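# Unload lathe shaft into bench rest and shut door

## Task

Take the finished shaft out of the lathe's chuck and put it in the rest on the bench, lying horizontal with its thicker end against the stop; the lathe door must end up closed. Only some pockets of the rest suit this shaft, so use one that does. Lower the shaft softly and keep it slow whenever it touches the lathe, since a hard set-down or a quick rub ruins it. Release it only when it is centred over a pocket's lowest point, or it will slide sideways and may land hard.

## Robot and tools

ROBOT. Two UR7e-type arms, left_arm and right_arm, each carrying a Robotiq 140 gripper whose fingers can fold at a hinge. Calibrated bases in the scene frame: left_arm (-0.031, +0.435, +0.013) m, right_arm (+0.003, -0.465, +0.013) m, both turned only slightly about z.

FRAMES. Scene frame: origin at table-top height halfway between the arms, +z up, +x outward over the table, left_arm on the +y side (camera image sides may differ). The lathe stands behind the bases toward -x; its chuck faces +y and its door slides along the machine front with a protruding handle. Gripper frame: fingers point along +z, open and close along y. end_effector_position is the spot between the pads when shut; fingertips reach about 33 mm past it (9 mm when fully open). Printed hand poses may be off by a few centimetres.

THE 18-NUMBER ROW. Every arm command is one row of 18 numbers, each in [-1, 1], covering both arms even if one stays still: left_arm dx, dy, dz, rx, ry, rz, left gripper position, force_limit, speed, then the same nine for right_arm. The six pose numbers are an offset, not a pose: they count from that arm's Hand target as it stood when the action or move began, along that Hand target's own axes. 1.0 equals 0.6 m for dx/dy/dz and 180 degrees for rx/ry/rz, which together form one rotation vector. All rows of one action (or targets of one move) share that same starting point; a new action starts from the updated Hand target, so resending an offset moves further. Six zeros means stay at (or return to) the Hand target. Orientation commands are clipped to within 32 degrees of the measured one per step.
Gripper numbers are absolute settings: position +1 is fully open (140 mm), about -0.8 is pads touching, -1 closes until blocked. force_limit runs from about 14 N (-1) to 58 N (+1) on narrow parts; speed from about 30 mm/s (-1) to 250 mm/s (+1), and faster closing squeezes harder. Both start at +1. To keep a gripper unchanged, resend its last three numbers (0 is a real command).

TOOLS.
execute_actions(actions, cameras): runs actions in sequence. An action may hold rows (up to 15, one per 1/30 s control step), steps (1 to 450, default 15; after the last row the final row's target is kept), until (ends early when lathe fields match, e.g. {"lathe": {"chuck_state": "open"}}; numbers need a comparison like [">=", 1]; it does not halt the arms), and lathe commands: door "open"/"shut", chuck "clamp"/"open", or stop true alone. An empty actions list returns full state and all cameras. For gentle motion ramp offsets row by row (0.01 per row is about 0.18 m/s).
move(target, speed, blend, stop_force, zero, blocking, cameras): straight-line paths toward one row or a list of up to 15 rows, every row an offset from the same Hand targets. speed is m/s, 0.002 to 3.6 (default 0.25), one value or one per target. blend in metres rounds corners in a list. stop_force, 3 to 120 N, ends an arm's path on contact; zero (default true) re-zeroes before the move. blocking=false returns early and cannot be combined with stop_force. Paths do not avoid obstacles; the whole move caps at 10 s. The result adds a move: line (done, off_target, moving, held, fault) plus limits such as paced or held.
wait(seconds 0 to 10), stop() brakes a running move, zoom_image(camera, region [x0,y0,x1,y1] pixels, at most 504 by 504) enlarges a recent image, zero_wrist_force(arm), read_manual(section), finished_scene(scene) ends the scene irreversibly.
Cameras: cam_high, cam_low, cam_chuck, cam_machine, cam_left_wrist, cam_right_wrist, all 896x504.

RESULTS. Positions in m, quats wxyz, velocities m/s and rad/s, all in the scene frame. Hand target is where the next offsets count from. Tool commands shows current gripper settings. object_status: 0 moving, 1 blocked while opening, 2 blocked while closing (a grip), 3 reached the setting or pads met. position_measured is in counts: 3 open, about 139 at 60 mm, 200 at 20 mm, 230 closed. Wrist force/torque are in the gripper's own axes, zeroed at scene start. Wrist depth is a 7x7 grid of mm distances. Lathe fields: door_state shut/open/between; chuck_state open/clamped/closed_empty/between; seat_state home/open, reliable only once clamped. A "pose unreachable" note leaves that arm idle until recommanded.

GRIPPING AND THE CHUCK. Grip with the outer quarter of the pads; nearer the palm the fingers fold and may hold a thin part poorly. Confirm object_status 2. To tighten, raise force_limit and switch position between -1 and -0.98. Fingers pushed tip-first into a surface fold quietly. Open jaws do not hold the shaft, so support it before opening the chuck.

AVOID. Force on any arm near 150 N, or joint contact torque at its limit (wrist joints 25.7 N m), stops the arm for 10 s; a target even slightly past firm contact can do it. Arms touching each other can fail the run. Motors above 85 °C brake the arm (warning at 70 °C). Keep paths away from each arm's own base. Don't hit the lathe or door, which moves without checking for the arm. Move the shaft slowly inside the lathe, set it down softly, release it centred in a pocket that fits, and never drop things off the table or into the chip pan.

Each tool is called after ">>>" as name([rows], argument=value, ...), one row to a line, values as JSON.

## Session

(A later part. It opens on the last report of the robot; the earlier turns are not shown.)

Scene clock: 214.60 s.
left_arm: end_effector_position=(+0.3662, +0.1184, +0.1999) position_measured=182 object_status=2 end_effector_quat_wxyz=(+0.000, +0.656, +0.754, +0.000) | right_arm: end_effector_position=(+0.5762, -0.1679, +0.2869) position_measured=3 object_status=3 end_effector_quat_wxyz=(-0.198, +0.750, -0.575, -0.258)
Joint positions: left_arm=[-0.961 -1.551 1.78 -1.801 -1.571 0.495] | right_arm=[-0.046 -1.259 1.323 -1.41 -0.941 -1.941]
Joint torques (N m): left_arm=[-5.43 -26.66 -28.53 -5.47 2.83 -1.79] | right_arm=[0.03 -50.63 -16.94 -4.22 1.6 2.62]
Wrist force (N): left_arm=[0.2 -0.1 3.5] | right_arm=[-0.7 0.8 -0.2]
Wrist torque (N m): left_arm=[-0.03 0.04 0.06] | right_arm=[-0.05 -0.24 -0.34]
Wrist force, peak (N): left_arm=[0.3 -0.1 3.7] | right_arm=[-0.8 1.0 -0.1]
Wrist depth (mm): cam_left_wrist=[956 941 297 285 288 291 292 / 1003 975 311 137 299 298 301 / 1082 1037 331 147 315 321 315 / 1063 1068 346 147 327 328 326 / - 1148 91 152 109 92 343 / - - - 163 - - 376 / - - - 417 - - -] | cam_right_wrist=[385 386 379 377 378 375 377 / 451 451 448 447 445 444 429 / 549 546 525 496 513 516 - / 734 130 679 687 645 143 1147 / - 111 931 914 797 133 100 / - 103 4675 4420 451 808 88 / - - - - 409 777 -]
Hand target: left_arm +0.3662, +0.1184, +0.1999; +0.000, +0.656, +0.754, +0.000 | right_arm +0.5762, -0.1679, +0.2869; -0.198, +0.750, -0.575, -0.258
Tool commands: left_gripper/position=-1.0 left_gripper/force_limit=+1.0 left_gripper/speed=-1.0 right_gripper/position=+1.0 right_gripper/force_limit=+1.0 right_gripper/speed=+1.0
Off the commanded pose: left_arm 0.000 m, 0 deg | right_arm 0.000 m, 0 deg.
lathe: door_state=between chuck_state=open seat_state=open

>>> move(target=[-0.01,-0.003,0.1667,0,0,0,-1,1,-1,0,0,0,0,0,0,1,1,1], speed=0.1)

>>> move(target=[-0.05,0,0,0,0,0,-1,1,-1,0,0,0,0,0,0,1,1,1], speed=0.008, stop_force=4, cameras=["cam_left_wrist","cam_low","cam_right_wrist"])

>>> zoom_image(camera="cam_right_wrist", region=[500, 120, 700, 320])

>>> zoom_image(camera="cam_left_wrist", region=[300, 0, 660, 300])

Scene clock: 233.13 s.
left_arm: end_effector_position=(+0.3652, +0.1122, +0.0998) position_measured=182 object_status=2 end_effector_quat_wxyz=(+0.000, +0.656, +0.754, +0.000) | right_arm: end_effector_position=(+0.5762, -0.1679, +0.2869) position_measured=3 object_status=3 end_effector_quat_wxyz=(-0.198, +0.750, -0.575, -0.258)
Joint positions: left_arm=[-0.97 -1.456 1.952 -2.067 -1.571 0.486] | right_arm=[-0.046 -1.259 1.323 -1.41 -0.941 -1.941]
Joint torques (N m): left_arm=[2.74 -33.88 -29.06 -2.6 1.19 0.29] | right_arm=[1.02 -50.22 -16.55 -4.21 1.64 2.46]
Wrist force (N): left_arm=[0.4 -0.2 3.6] | right_arm=[-0.8 0.8 -0.2]
Wrist torque (N m): left_arm=[-0.05 -0.02 0.13] | right_arm=[-0.03 -0.23 -0.35]
Wrist force, peak (N): left_arm=[0.3 -0.2 5.3] | right_arm=[-1.1 1.0 -0.4]
Wrist depth (mm): cam_left_wrist=[213 210 202 195 198 198 198 / 226 220 213 138 207 205 207 / 927 232 227 149 219 218 217 / 991 244 240 147 224 230 229 / 960 252 90 152 109 92 237 / - - - 163 - - - / - - - 290 - - -] | cam_right_wrist=[390 385 382 383 380 377 379 / 452 454 448 447 448 444 423 / 546 551 525 502 491 537 - / 723 129 691 679 609 142 1030 / - 111 931 910 495 133 100 / - 104 3798 4420 438 813 88 / - 3683 - - 388 779 -]
Hand target: left_arm +0.3652, +0.1122, +0.0998; +0.000, +0.656, +0.754, +0.000 | right_arm +0.5762, -0.1679, +0.2869; -0.198, +0.750, -0.575, -0.258
Off the commanded pose: left_arm 0.000 m, 0 deg | right_arm 0.000 m, 0 deg.
lathe: door_state=shut chuck_state=open seat_state=open
move: done

Scene clock: 235.37 s.
left_arm: end_effector_position=(+0.3666, +0.1020, +0.0998) position_measured=182 object_status=2 end_effector_quat_wxyz=(+0.000, +0.656, +0.754, +0.000) | right_arm: end_effector_position=(+0.5762, -0.1679, +0.2869) position_measured=3 object_status=3 end_effector_quat_wxyz=(-0.198, +0.750, -0.575, -0.258)
Joint positions: left_arm=[-0.979 -1.439 1.931 -2.064 -1.571 0.476] | right_arm=[-0.046 -1.259 1.323 -1.41 -0.941 -1.941]
Joint torques (N m): left_arm=[8.49 -40 -16.55 -6.7 -3.26 1.16] | right_arm=[1.33 -50.18 -16.7 -4.08 1.61 2.57]
Wrist force (N): left_arm=[4.8 -0.6 2.8] | right_arm=[-0.8 0.7 -0.2]
Wrist torque (N m): left_arm=[-0.05 0.05 0.20] | right_arm=[-0.06 -0.20 -0.35]
Wrist force, peak (N): left_arm=[9.8 0.2 1.9] | right_arm=[-1.1 1.0 -0.3]
Wrist depth (mm): cam_left_wrist=[213 210 203 195 198 198 198 / 868 219 213 137 206 206 205 / 236 231 224 149 219 218 218 / 250 246 241 147 226 230 230 / 1077 254 90 152 109 92 238 / - - - 162 - - - / - - - 291 - - -] | cam_right_wrist=[387 387 382 381 378 379 374 / 458 450 450 444 446 441 442 / 549 549 522 497 496 518 1043 / 697 130 691 675 591 143 1076 / - 111 931 924 484 133 100 / - 104 3921 4051 429 800 88 / - - - - 380 743 -]
Hand target: left_arm +0.3666, +0.1020, +0.0998; +0.000, +0.656, +0.754, +0.000 (not the last commanded pose) | right_arm +0.5762, -0.1679, +0.2869; -0.198, +0.750, -0.575, -0.258
Off the commanded pose: left_arm 0.020 m, 0 deg | right_arm 0.000 m, 0 deg.
lathe: door_state=shut chuck_state=open seat_state=open
move: contact (left_arm)
Images, in order (width x height): cam_low 896x504, cam_left_wrist 896x504, cam_right_wrist 896x504.

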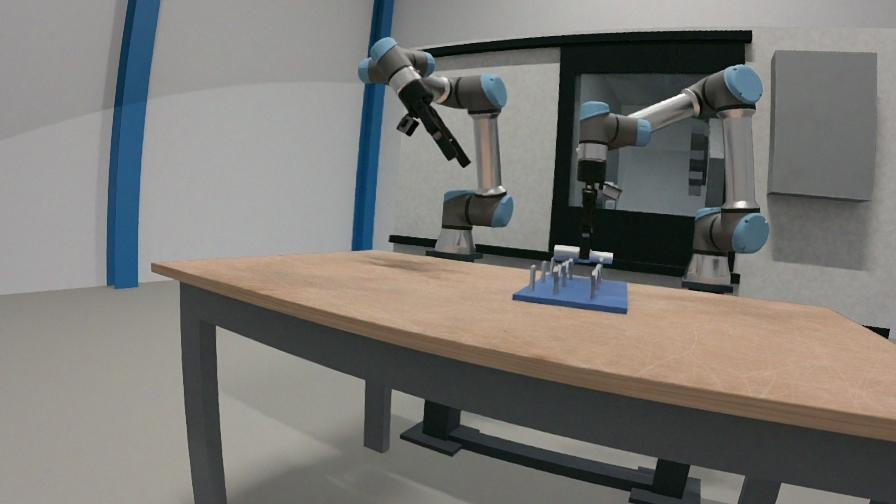

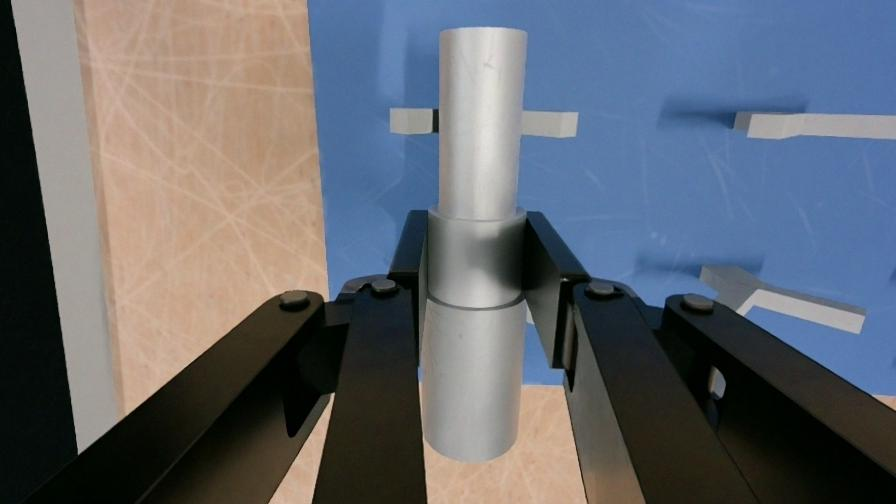

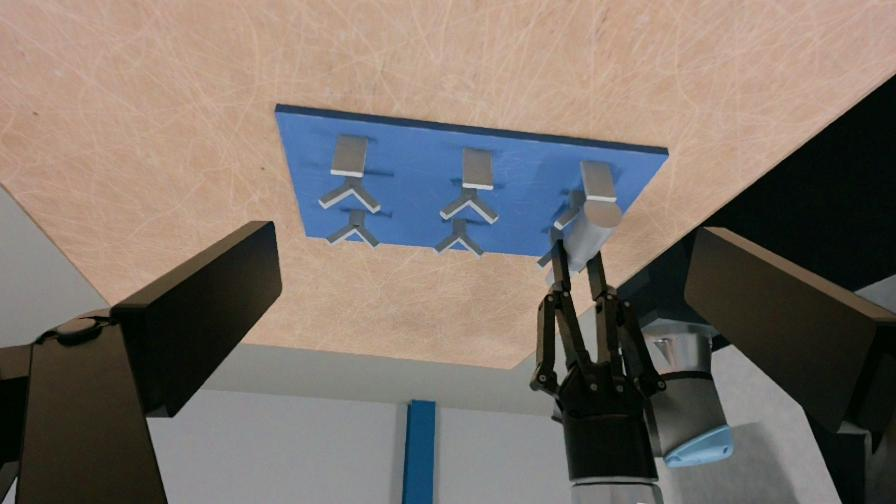

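Scaled by 2.520 from the camera's 896x504 image, which has a finer 1280x720 frame.

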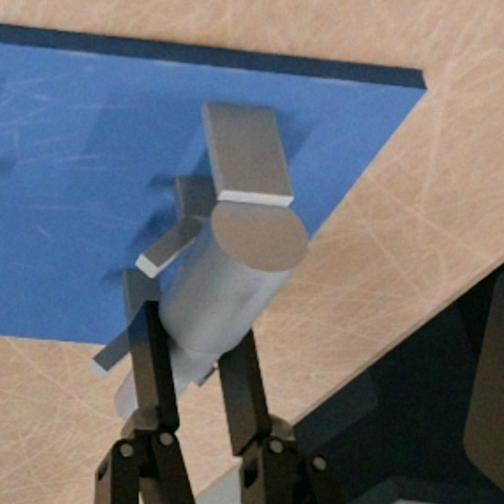

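Scaled by 1.400 from the camera's 896x504 image, which has a finer 1280x720 frame.

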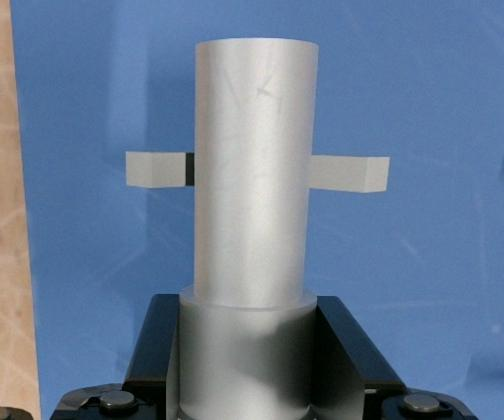

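>>> move(target=[0.0013,0.0013,0,0,0,0,-1,1,-1,0,0,0,0,0,0,1,1,1], speed=0.01)

>>> move(target=[0,0,0.025,0,0,0,-1,1,-1,0,0,0,0,0,0,1,1,1], speed=0.005, stop_force=3, cameras=["cam_left_wrist","cam_low","cam_right_wrist"])

>>> zoom_image(camera="cam_low", region=[530, 230, 640, 310])

Scene clock: 250.50 s.
left_arm: end_effector_position=(+0.3673, +0.1029, +0.0998) position_measured=182 object_status=2 end_effector_quat_wxyz=(+0.000, +0.656, +0.754, +0.000) | right_arm: end_effector_position=(+0.5762, -0.1679, +0.2869) position_measured=3 object_status=3 end_effector_quat_wxyz=(-0.198, +0.750, -0.575, -0.258)
Joint positions: left_arm=[-0.977 -1.439 1.932 -2.064 -1.571 0.478] | right_arm=[-0.046 -1.259 1.323 -1.41 -0.941 -1.941]
Joint torques (N m): left_arm=[6.72 -39.86 -14.6 -5.55 -0.71 1] | right_arm=[1.78 -50.54 -17.27 -4.13 1.58 2.62]
Wrist force (N): left_arm=[0.4 -0.2 3.7] | right_arm=[-0.6 1.1 -0.2]
Wrist torque (N m): left_arm=[-0.04 -0.01 0.00] | right_arm=[0.02 -0.26 -0.35]
Wrist force, peak (N): left_arm=[5.3 -0.6 3.8] | right_arm=[-1.0 1.1 0.0]
Wrist depth (mm): cam_left_wrist=[212 210 203 195 198 198 197 / 874 220 218 142 206 205 203 / 239 233 224 149 221 218 217 / 246 244 242 147 154 228 229 / 1045 254 91 152 108 92 241 / - - - 162 - - - / - - - 292 - - -] | cam_right_wrist=[391 388 383 380 377 376 379 / 454 452 445 444 448 443 441 / 552 547 521 500 499 516 - / 739 130 689 691 599 143 - / - 111 935 931 482 133 100 / - 4502 4766 3985 425 818 88 / - - - - 369 732 -]
Hand target: left_arm +0.3673, +0.1029, +0.0998; +0.000, +0.656, +0.754, +0.000 | right_arm +0.5762, -0.1679, +0.2869; -0.198, +0.750, -0.575, -0.258
Off the commanded pose: left_arm 0.000 m, 0 deg | right_arm 0.000 m, 0 deg.
lathe: door_state=shut chuck_state=open seat_state=open
move: done

Scene clock: 252.70 s.
left_arm: end_effector_position=(+0.3673, +0.1029, +0.0943) position_measured=182 object_status=2 end_effector_quat_wxyz=(+0.000, +0.656, +0.754, +0.000) | right_arm: end_effector_position=(+0.5762, -0.1679, +0.2869) position_measured=3 object_status=3 end_effector_quat_wxyz=(-0.198, +0.750, -0.575, -0.258)
Joint positions: left_arm=[-0.977 -1.432 1.94 -2.079 -1.571 0.478] | right_arm=[-0.046 -1.259 1.323 -1.41 -0.941 -1.941]
Joint torques (N m): left_arm=[-2.65 -38.33 -29.78 0.54 -1.59 -0.54] | right_arm=[1.97 -49.77 -17.27 -4.27 1.69 2.59]
Wrist force (N): left_arm=[-1.5 4.0 0.1] | right_arm=[-0.7 0.9 0.1]
Wrist torque (N m): left_arm=[-0.16 0.17 0.18] | right_arm=[-0.02 -0.23 -0.35]
Wrist force, peak (N): left_arm=[-2.2 4.3 -1.5] | right_arm=[-0.8 1.1 0.0]
Wrist depth (mm): cam_left_wrist=[207 205 197 190 194 193 192 / 218 215 207 138 201 200 199 / 232 225 219 149 213 213 213 / 244 239 232 146 220 224 224 / 255 247 91 152 109 92 230 / - - - 162 - - - / - - - 284 - - -] | cam_right_wrist=[386 387 384 383 382 376 377 / 453 454 454 446 441 440 440 / 552 550 526 500 493 515 - / 721 130 683 675 582 143 980 / - 111 924 917 476 133 100 / - 104 - 4502 428 808 88 / - - - - 374 755 -]
Hand target: left_arm +0.3673, +0.1029, +0.0943; +0.000, +0.656, +0.754, +0.000 (not the last commanded pose) | right_arm +0.5762, -0.1679, +0.2869; -0.198, +0.750, -0.575, -0.258
Off the commanded pose: left_arm 0.009 m, 0 deg | right_arm 0.000 m, 0 deg.
lathe: door_state=shut chuck_state=open seat_state=open
move: contact (left_arm)
Images, in order (width x height): cam_low 896x504, cam_left_wrist 896x504, cam_right_wrist 896x504.

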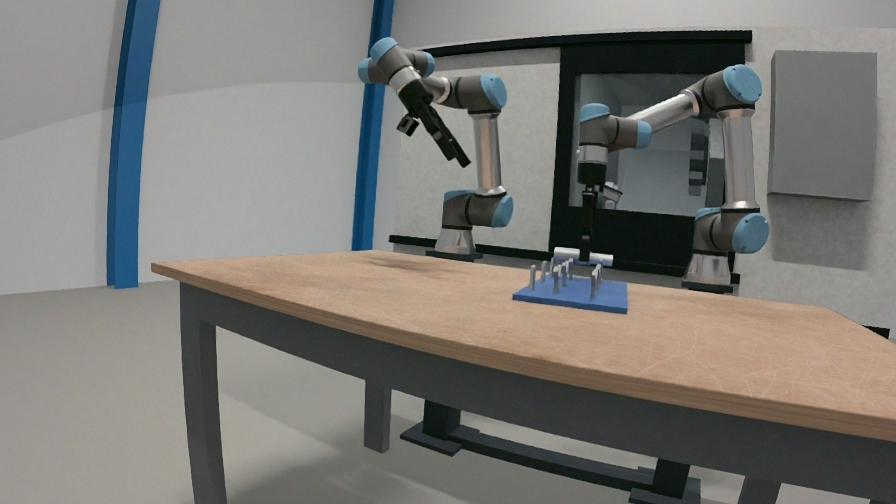

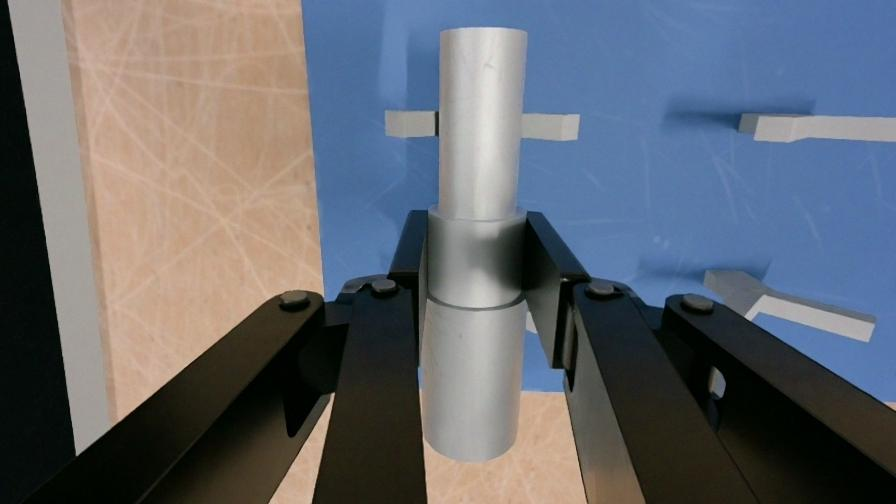

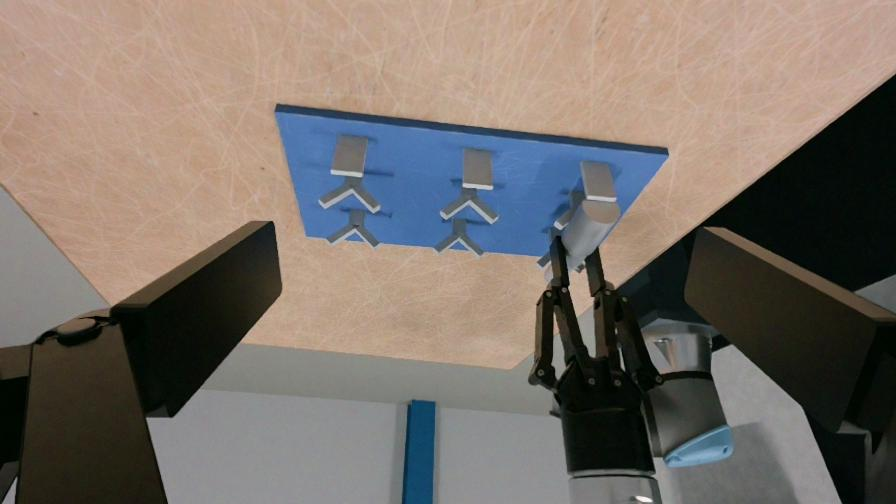

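Scaled by 4.582 from the camera's 896x504 image, which has a finer 1280x720 frame.

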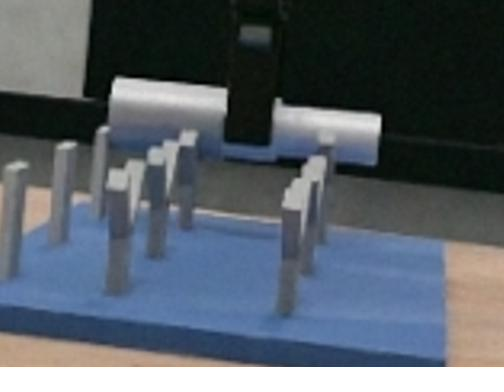

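>>> move(target=[0,0.0017,0,0,0,0,-1,1,-1,0,0,0,0,0,0,1,1,1], speed=0.01)

>>> move(target=[0,0,0.017,0,0,0,-1,1,-1,0,0,0,0,0,0,1,1,1], speed=0.004, stop_force=3, cameras=["cam_left_wrist","cam_right_wrist"])

Scene clock: 258.33 s.
left_arm: end_effector_position=(+0.3683, +0.1030, +0.0943) position_measured=182 object_status=2 end_effector_quat_wxyz=(+0.000, +0.656, +0.754, +0.000) | right_arm: end_effector_position=(+0.5762, -0.1679, +0.2869) position_measured=3 object_status=3 end_effector_quat_wxyz=(-0.198, +0.750, -0.575, -0.258)
Joint positions: left_arm=[-0.975 -1.43 1.938 -2.079 -1.571 0.48] | right_arm=[-0.046 -1.259 1.323 -1.41 -0.941 -1.941]
Joint torques (N m): left_arm=[9.05 -24.29 -31.53 -1.37 -0.29 0.84] | right_arm=[2.72 -50.58 -16.35 -4.07 1.59 2.51]
Wrist force (N): left_arm=[1.3 -5.0 0.3] | right_arm=[-0.7 0.8 -0.1]
Wrist torque (N m): left_arm=[0.09 -0.07 0.15] | right_arm=[-0.05 -0.23 -0.35]
Wrist force, peak (N): left_arm=[1.7 -5.1 1.0] | right_arm=[-1.0 1.1 -0.3]
Wrist depth (mm): cam_left_wrist=[206 204 198 190 193 193 192 / 217 215 207 138 197 201 198 / 890 226 218 149 213 213 213 / 906 239 234 147 220 224 225 / 971 248 90 152 109 92 200 / - - - 162 - - - / - - - 285 - - -] | cam_right_wrist=[391 386 385 380 379 380 375 / 458 454 447 447 444 443 440 / 556 547 521 521 496 511 1048 / 734 130 679 673 584 143 1043 / - 111 928 907 483 133 100 / - 104 3628 3985 428 818 88 / - - - - 376 743 -]
Hand target: left_arm +0.3683, +0.1030, +0.0943; +0.000, +0.656, +0.754, +0.000 | right_arm +0.5762, -0.1679, +0.2869; -0.198, +0.750, -0.575, -0.258
Off the commanded pose: left_arm 0.000 m, 0 deg | right_arm 0.000 m, 0 deg.
lathe: door_state=shut chuck_state=open seat_state=open
move: done

Scene clock: 259.37 s.
left_arm: end_effector_position=(+0.3683, +0.1030, +0.0942) position_measured=182 object_status=2 end_effector_quat_wxyz=(+0.000, +0.656, +0.754, +0.000) | right_arm: end_effector_position=(+0.5762, -0.1679, +0.2869) position_measured=3 object_status=3 end_effector_quat_wxyz=(-0.198, +0.750, -0.575, -0.258)
Joint positions: left_arm=[-0.975 -1.43 1.938 -2.079 -1.571 0.48] | right_arm=[-0.046 -1.259 1.323 -1.41 -0.941 -1.941]
Joint torques (N m): left_arm=[8.53 -36.52 -29.36 -0.5 0.38 0.14] | right_arm=[2.48 -50.46 -16.57 -4.15 1.6 2.57]
Wrist force (N): left_arm=[0.9 -5.3 -3.2] | right_arm=[-0.8 0.8 -0.2]
Wrist torque (N m): left_arm=[0.11 -0.23 0.18] | right_arm=[-0.05 -0.21 -0.35]
Wrist force, peak (N): left_arm=[4.8 -7.9 -5.6] | right_arm=[-1.0 1.1 -0.2]
Wrist depth (mm): cam_left_wrist=[205 205 198 191 193 192 193 / 217 215 208 138 200 200 198 / 229 226 226 149 212 213 212 / 243 239 232 147 219 224 226 / 956 247 91 151 109 92 231 / - - - 164 - - - / - - - 285 - - -] | cam_right_wrist=[388 387 383 385 377 378 377 / 455 451 448 445 444 438 421 / 555 551 521 497 502 528 1152 / 697 130 679 662 609 143 1180 / - 111 931 917 483 133 100 / - 103 3921 4051 429 810 88 / - - - - 375 767 -]
Hand target: left_arm +0.3683, +0.1030, +0.0942; +0.000, +0.656, +0.754, +0.000 (not the last commanded pose) | right_arm +0.5762, -0.1679, +0.2869; -0.198, +0.750, -0.575, -0.258
Off the commanded pose: left_arm 0.010 m, 0 deg | right_arm 0.000 m, 0 deg.
lathe: door_state=shut chuck_state=open seat_state=open
move: contact (left_arm)
Images, in order (width x height): cam_left_wrist 896x504, cam_right_wrist 896x504.

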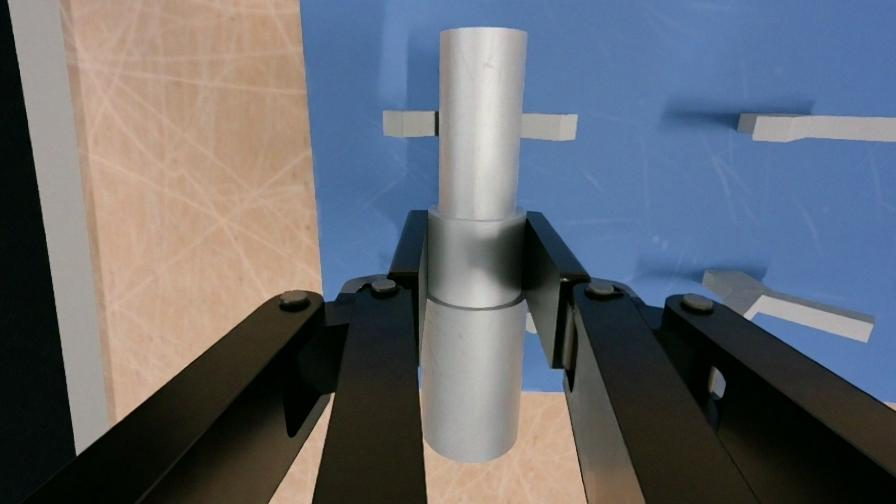

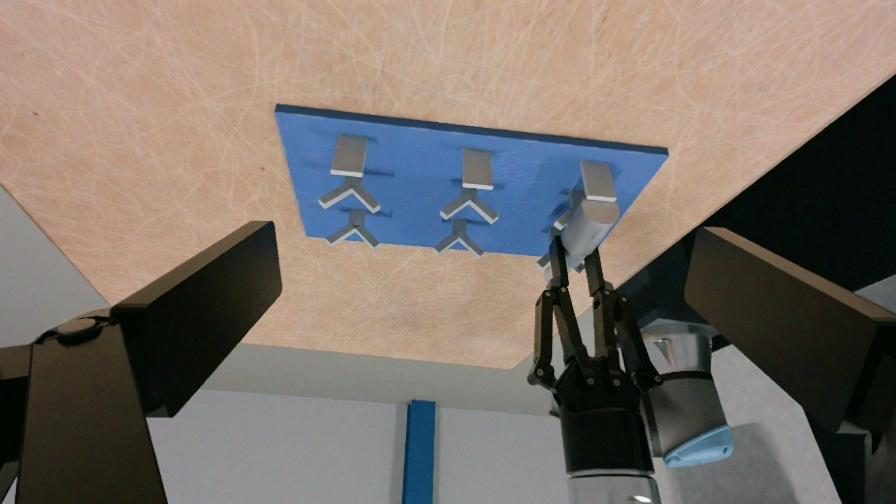

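>>> move(target=[0,-0.0008,0,0,0,0,-1,1,-1,0,0,0,0,0,0,1,1,1], speed=0.01)

>>> move(target=[0,0,0.017,0,0,0,-1,1,-1,0,0,0,0,0,0,1,1,1], speed=0.004, stop_force=3)

Scene clock: 264.40 s.
left_arm: end_effector_position=(+0.3678, +0.1030, +0.0942) position_measured=182 object_status=2 end_effector_quat_wxyz=(+0.000, +0.656, +0.754, +0.000) | right_arm: end_effector_position=(+0.5762, -0.1679, +0.2869) position_measured=3 object_status=3 end_effector_quat_wxyz=(-0.198, +0.750, -0.575, -0.258)
Joint positions: left_arm=[-0.976 -1.431 1.939 -2.079 -1.571 0.479] | right_arm=[-0.046 -1.259 1.323 -1.41 -0.941 -1.941]
Joint torques (N m): left_arm=[-8.87 -40.58 -15.07 -4.86 0.3 -1.66] | right_arm=[2.85 -50.31 -17.08 -4.16 1.55 2.56]
Wrist force (N): left_arm=[0.3 -0.1 3.8] | right_arm=[-0.9 0.9 0.1]
Wrist torque (N m): left_arm=[-0.03 0.01 0.09] | right_arm=[-0.02 -0.20 -0.35]
Wrist force, peak (N): left_arm=[0.6 -5.6 -3.8] | right_arm=[-0.9 1.2 -0.3]
Wrist depth (mm): cam_left_wrist=[207 205 197 190 193 193 193 / 218 216 210 138 201 200 198 / 228 227 224 149 213 210 214 / 239 239 233 147 154 225 223 / 259 247 91 151 109 92 197 / - - - 162 - - - / - - - 284 - - -] | cam_right_wrist=[388 391 385 383 382 378 380 / 455 456 444 450 440 445 427 / 549 546 522 495 499 513 1158 / 685 130 681 683 590 143 1000 / - 111 917 935 479 133 100 / - 103 4051 4420 425 818 88 / - - - - 376 808 -]
Hand target: left_arm +0.3678, +0.1030, +0.0942; +0.000, +0.656, +0.754, +0.000 | right_arm +0.5762, -0.1679, +0.2869; -0.198, +0.750, -0.575, -0.258
Off the commanded pose: left_arm 0.000 m, 0 deg | right_arm 0.000 m, 0 deg.
lathe: door_state=shut chuck_state=open seat_state=open
move: done

Scene clock: 265.27 s.
left_arm: end_effector_position=(+0.3678, +0.1030, +0.0940) position_measured=182 object_status=2 end_effector_quat_wxyz=(+0.000, +0.656, +0.754, +0.000) | right_arm: end_effector_position=(+0.5762, -0.1679, +0.2869) position_measured=3 object_status=3 end_effector_quat_wxyz=(-0.198, +0.750, -0.575, -0.258)
Joint positions: left_arm=[-0.976 -1.431 1.939 -2.08 -1.571 0.479] | right_arm=[-0.046 -1.259 1.323 -1.41 -0.941 -1.941]
Joint torques (N m): left_arm=[-6.73 -34.1 -29.8 0.47 0.36 -1.42] | right_arm=[2.77 -50.48 -16.56 -4.09 1.56 2.59]
Wrist force (N): left_arm=[-0.4 0.0 -4.5] | right_arm=[-0.9 1.0 -0.4]
Wrist torque (N m): left_arm=[-0.07 -0.04 0.32] | right_arm=[0.00 -0.20 -0.35]
Wrist force, peak (N): left_arm=[2.9 -2.4 -5.9] | right_arm=[-1.0 0.9 -0.1]
Wrist depth (mm): cam_left_wrist=[207 205 197 190 193 193 193 / 216 214 211 138 200 202 198 / 229 226 218 149 213 213 213 / 240 238 233 147 220 224 224 / 255 248 90 152 109 92 231 / - - - 162 - - - / - - - 283 - - -] | cam_right_wrist=[391 383 382 377 377 376 378 / 452 453 446 444 442 444 440 / 555 552 518 499 494 518 1057 / 703 130 683 683 606 142 1021 / - 111 928 928 484 133 100 / - 103 4862 3628 425 816 88 / - - - - 373 789 -]
Hand target: left_arm +0.3678, +0.1030, +0.0940; +0.000, +0.656, +0.754, +0.000 (not the last commanded pose) | right_arm +0.5762, -0.1679, +0.2869; -0.198, +0.750, -0.575, -0.258
Off the commanded pose: left_arm 0.010 m, 0 deg | right_arm 0.000 m, 0 deg.
lathe: door_state=shut chuck_state=open seat_state=open
move: contact (left_arm)

>>> execute_actions([
  {"rows":[[0,0,0,0,0,0,0.1,1,-1,0,0,0,0,0,0,1,1,1]],"steps":50},
], cameras=["cam_left_wrist","cam_low","cam_right_wrist"])

>>> move(target=[0.0417,0,-0.1667,0,0,0,0.1,1,-1,0,0,0,0,0,0,1,1,1], speed=0.15, cameras=["cam_left_wrist","cam_low","cam_right_wrist","cam_high"])

>>> zoom_image(camera="cam_low", region=[530, 230, 640, 310])

>>> zoom_image(camera="cam_right_wrist", region=[500, 120, 700, 320])

>>> zoom_image(camera="cam_left_wrist", region=[340, 60, 600, 320])

Scene clock: 275.57 s.
left_arm: end_effector_position=(+0.3678, +0.1030, +0.0940) position_measured=117 object_status=3 end_effector_quat_wxyz=(+0.000, +0.656, +0.754, +0.000) | right_arm: end_effector_position=(+0.5762, -0.1679, +0.2869) position_measured=3 object_status=3 end_effector_quat_wxyz=(-0.198, +0.750, -0.575, -0.258)
Joint positions: left_arm=[-0.976 -1.431 1.939 -2.08 -1.571 0.479] | right_arm=[-0.046 -1.259 1.323 -1.41 -0.941 -1.941]
Joint torques (N m): left_arm=[7.14 -35.31 -28.91 -1.37 0.29 -1.66] | right_arm=[3.63 -50.4 -16.42 -4.1 1.52 2.49]
Wrist force (N): left_arm=[0.4 -0.2 0.1] | right_arm=[-0.9 0.8 -0.2]
Wrist torque (N m): left_arm=[-0.04 -0.06 0.09] | right_arm=[-0.03 -0.20 -0.35]
Wrist force, peak (N): left_arm=[-0.4 0.1 -4.0] | right_arm=[-1.0 1.1 -0.3]
Wrist depth (mm): cam_left_wrist=[206 205 197 190 193 192 192 / 219 213 211 138 200 202 198 / 228 225 218 149 213 212 212 / 240 239 165 149 163 224 224 / - 90 232 155 164 92 231 / - 71 268 164 266 - - / - - 286 284 282 - -] | cam_right_wrist=[388 385 388 381 377 379 375 / 457 454 448 443 445 442 422 / 552 552 521 517 499 533 1464 / 737 130 673 685 571 143 1026 / - 111 917 907 488 133 100 / - 103 4766 3985 425 810 88 / - - - - 374 797 -]
Hand target: left_arm +0.3678, +0.1030, +0.0940; +0.000, +0.656, +0.754, +0.000 | right_arm +0.5762, -0.1679, +0.2869; -0.198, +0.750, -0.575, -0.258
Off the commanded pose: left_arm 0.000 m, 0 deg | right_arm 0.000 m, 0 deg.
lathe: door_state=shut chuck_state=open seat_state=open
Images, in order (width x height): cam_low 896x504, cam_left_wrist 896x504, cam_right_wrist 896x504.

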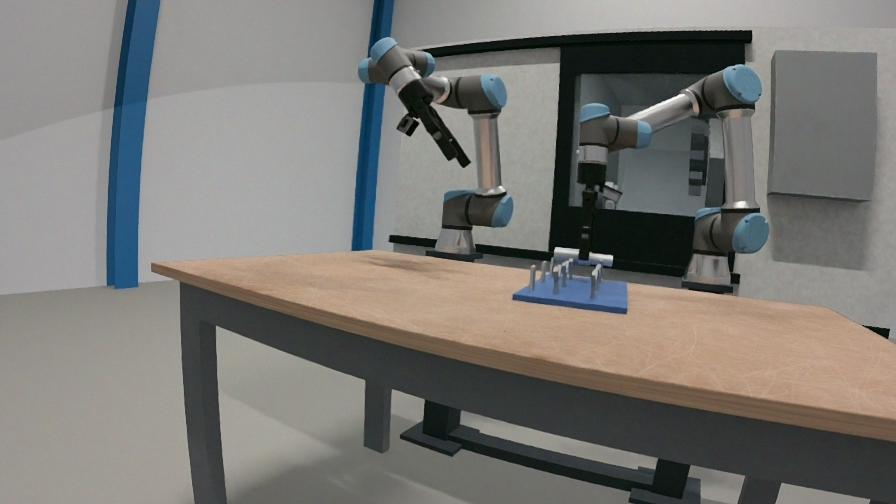

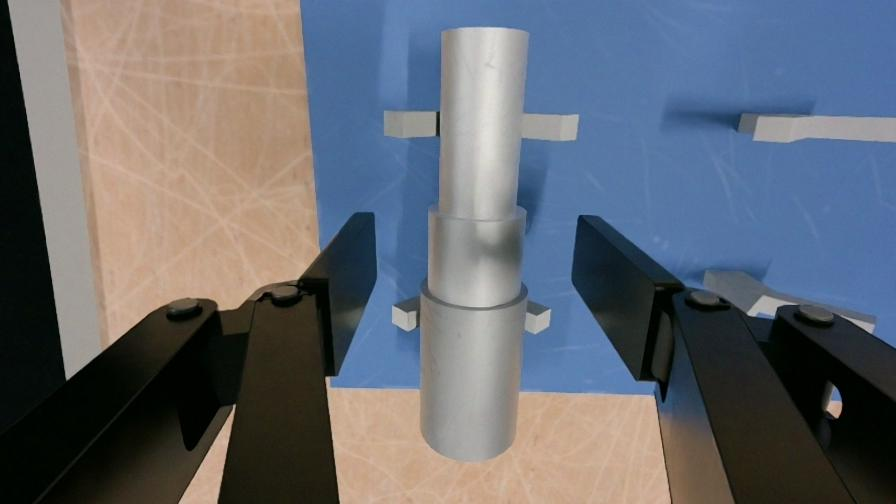

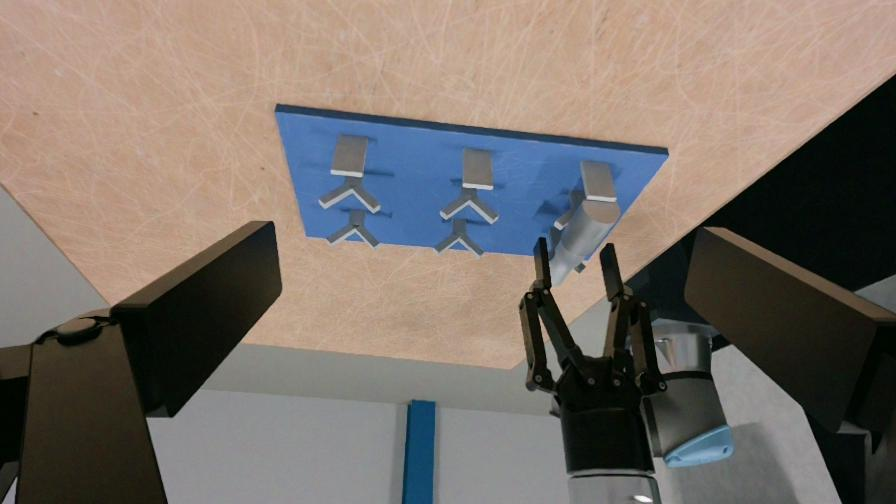

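Scene clock: 276.73 s.
left_arm: end_effector_position=(+0.3644, +0.1278, +0.1940) position_measured=117 object_status=3 end_effector_quat_wxyz=(+0.000, +0.656, +0.754, +0.000) | right_arm: end_effector_position=(+0.5762, -0.1679, +0.2869) position_measured=3 object_status=3 end_effector_quat_wxyz=(-0.198, +0.750, -0.575, -0.258)
Joint positions: left_arm=[-0.952 -1.565 1.81 -1.816 -1.571 0.503] | right_arm=[-0.046 -1.259 1.323 -1.41 -0.941 -1.941]
Joint torques (N m): left_arm=[-9 -27.84 -23.87 -1.46 2.12 -1.51] | right_arm=[2.9 -50.35 -17.19 -4.22 1.65 2.72]
Wrist force (N): left_arm=[0.3 -0.1 -0.1] | right_arm=[-0.8 0.9 -0.2]
Wrist torque (N m): left_arm=[-0.03 -0.05 0.00] | right_arm=[-0.02 -0.21 -0.35]
Wrist force, peak (N): left_arm=[0.6 0.1 -2.3] | right_arm=[-0.8 1.3 -0.2]
Wrist depth (mm): cam_left_wrist=[967 300 293 293 286 290 288 / 1077 971 306 294 296 297 295 / 1011 1003 326 251 313 311 311 / 1127 1082 165 279 164 325 323 / - 90 348 338 344 92 333 / - 71 384 381 381 - - / - - 408 413 408 - -] | cam_right_wrist=[385 385 382 384 382 376 377 / 459 449 444 448 444 442 429 / 546 547 524 503 492 532 - / 734 130 679 673 620 143 1120 / - 111 924 914 904 133 100 / - 103 4502 4766 850 808 88 / - - - 4120 415 805 -]
Hand target: left_arm +0.3644, +0.1278, +0.1940; +0.000, +0.656, +0.754, +0.000 | right_arm +0.5762, -0.1679, +0.2869; -0.198, +0.750, -0.575, -0.258
Off the commanded pose: left_arm 0.000 m, 0 deg | right_arm 0.000 m, 0 deg.
lathe: door_state=shut chuck_state=open seat_state=open
move: done
Images, in order (width x height): cam_high 896x504, cam_low 896x504, cam_left_wrist 896x504, cam_right_wrist 896x504.

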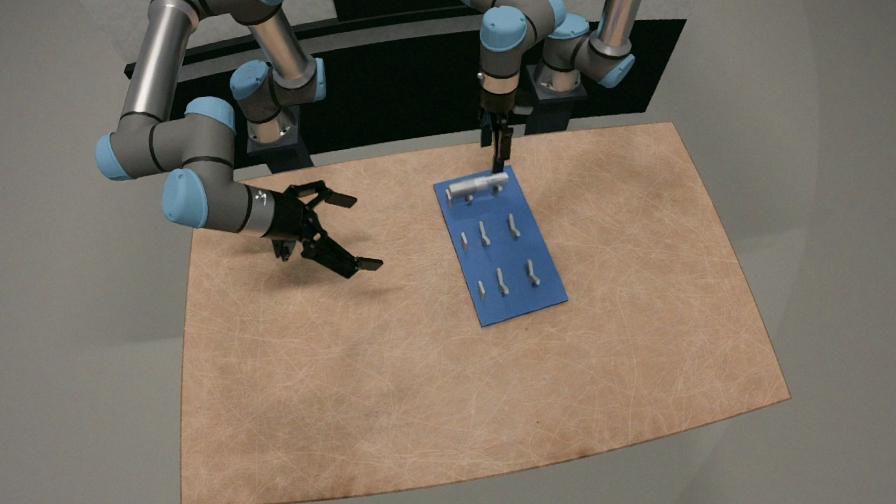

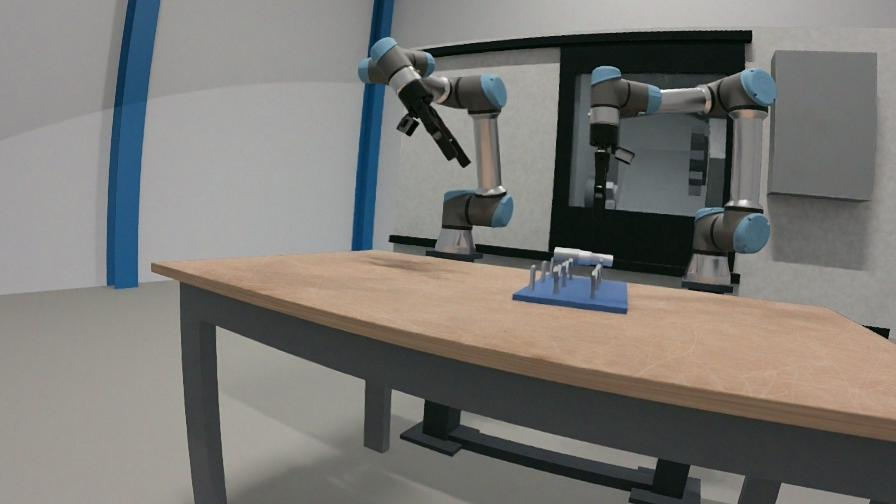

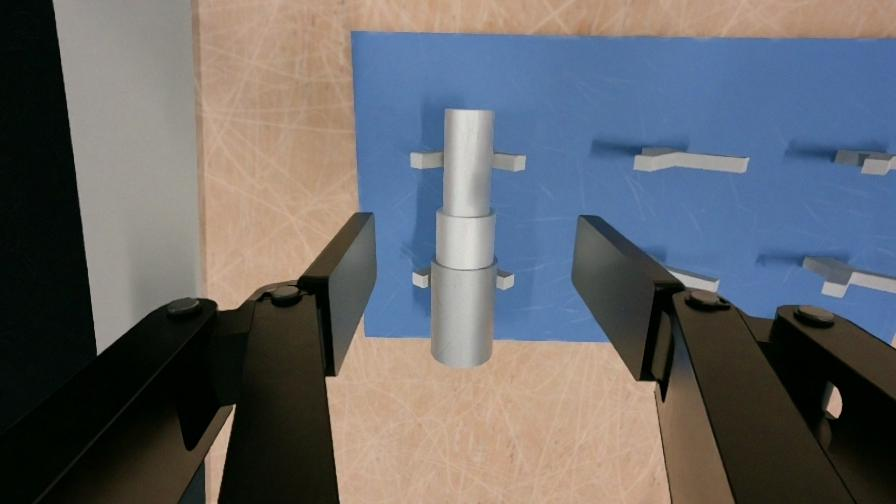

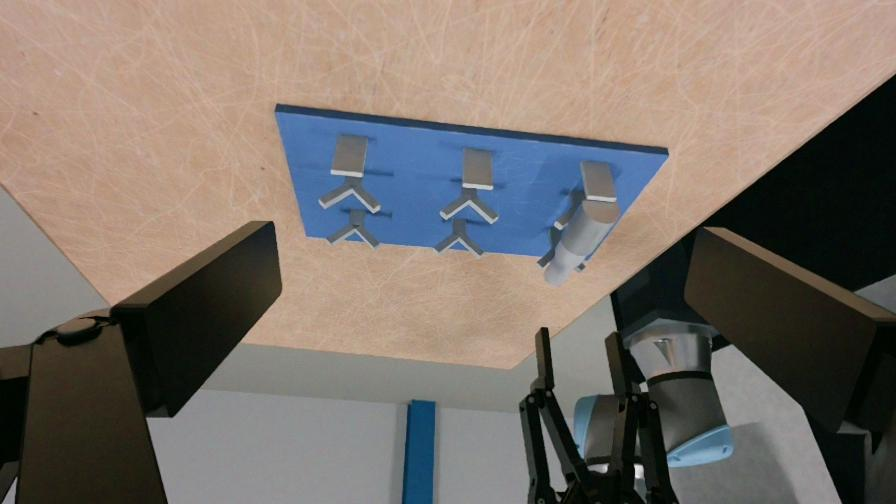

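Scaled by 4.582 from the camera's 896x504 image, which has a finer 1280x720 frame.

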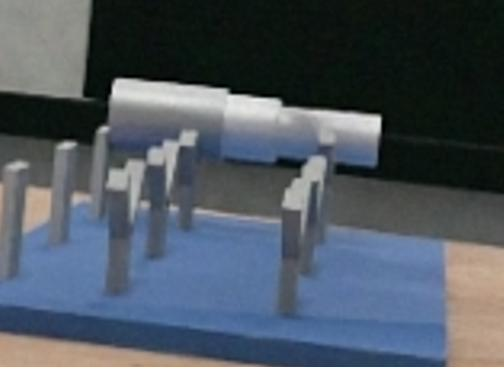

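Scaled by 2.520 from the camera's 896x504 image, which has a finer 1280x720 frame.

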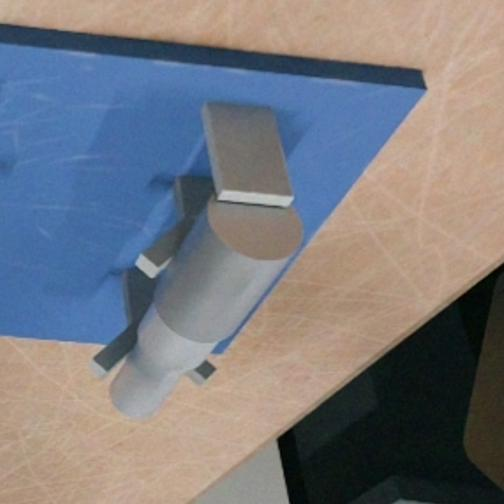

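Scaled by 1.938 from the camera's 896x504 image, which has a finer 1280x720 frame.

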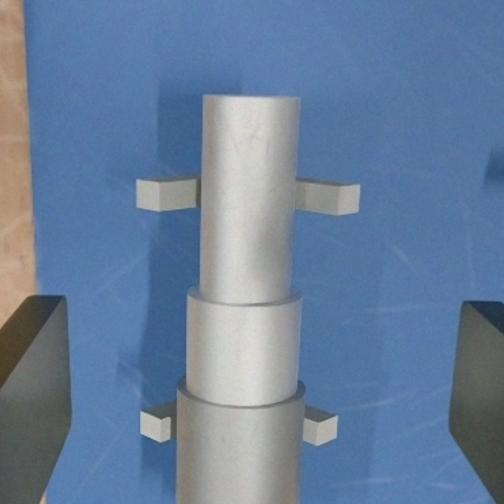

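Seated, level, thick end at the stop, door shut.

>>> finished_scene(scene=2)

The scene is finished: the task was done.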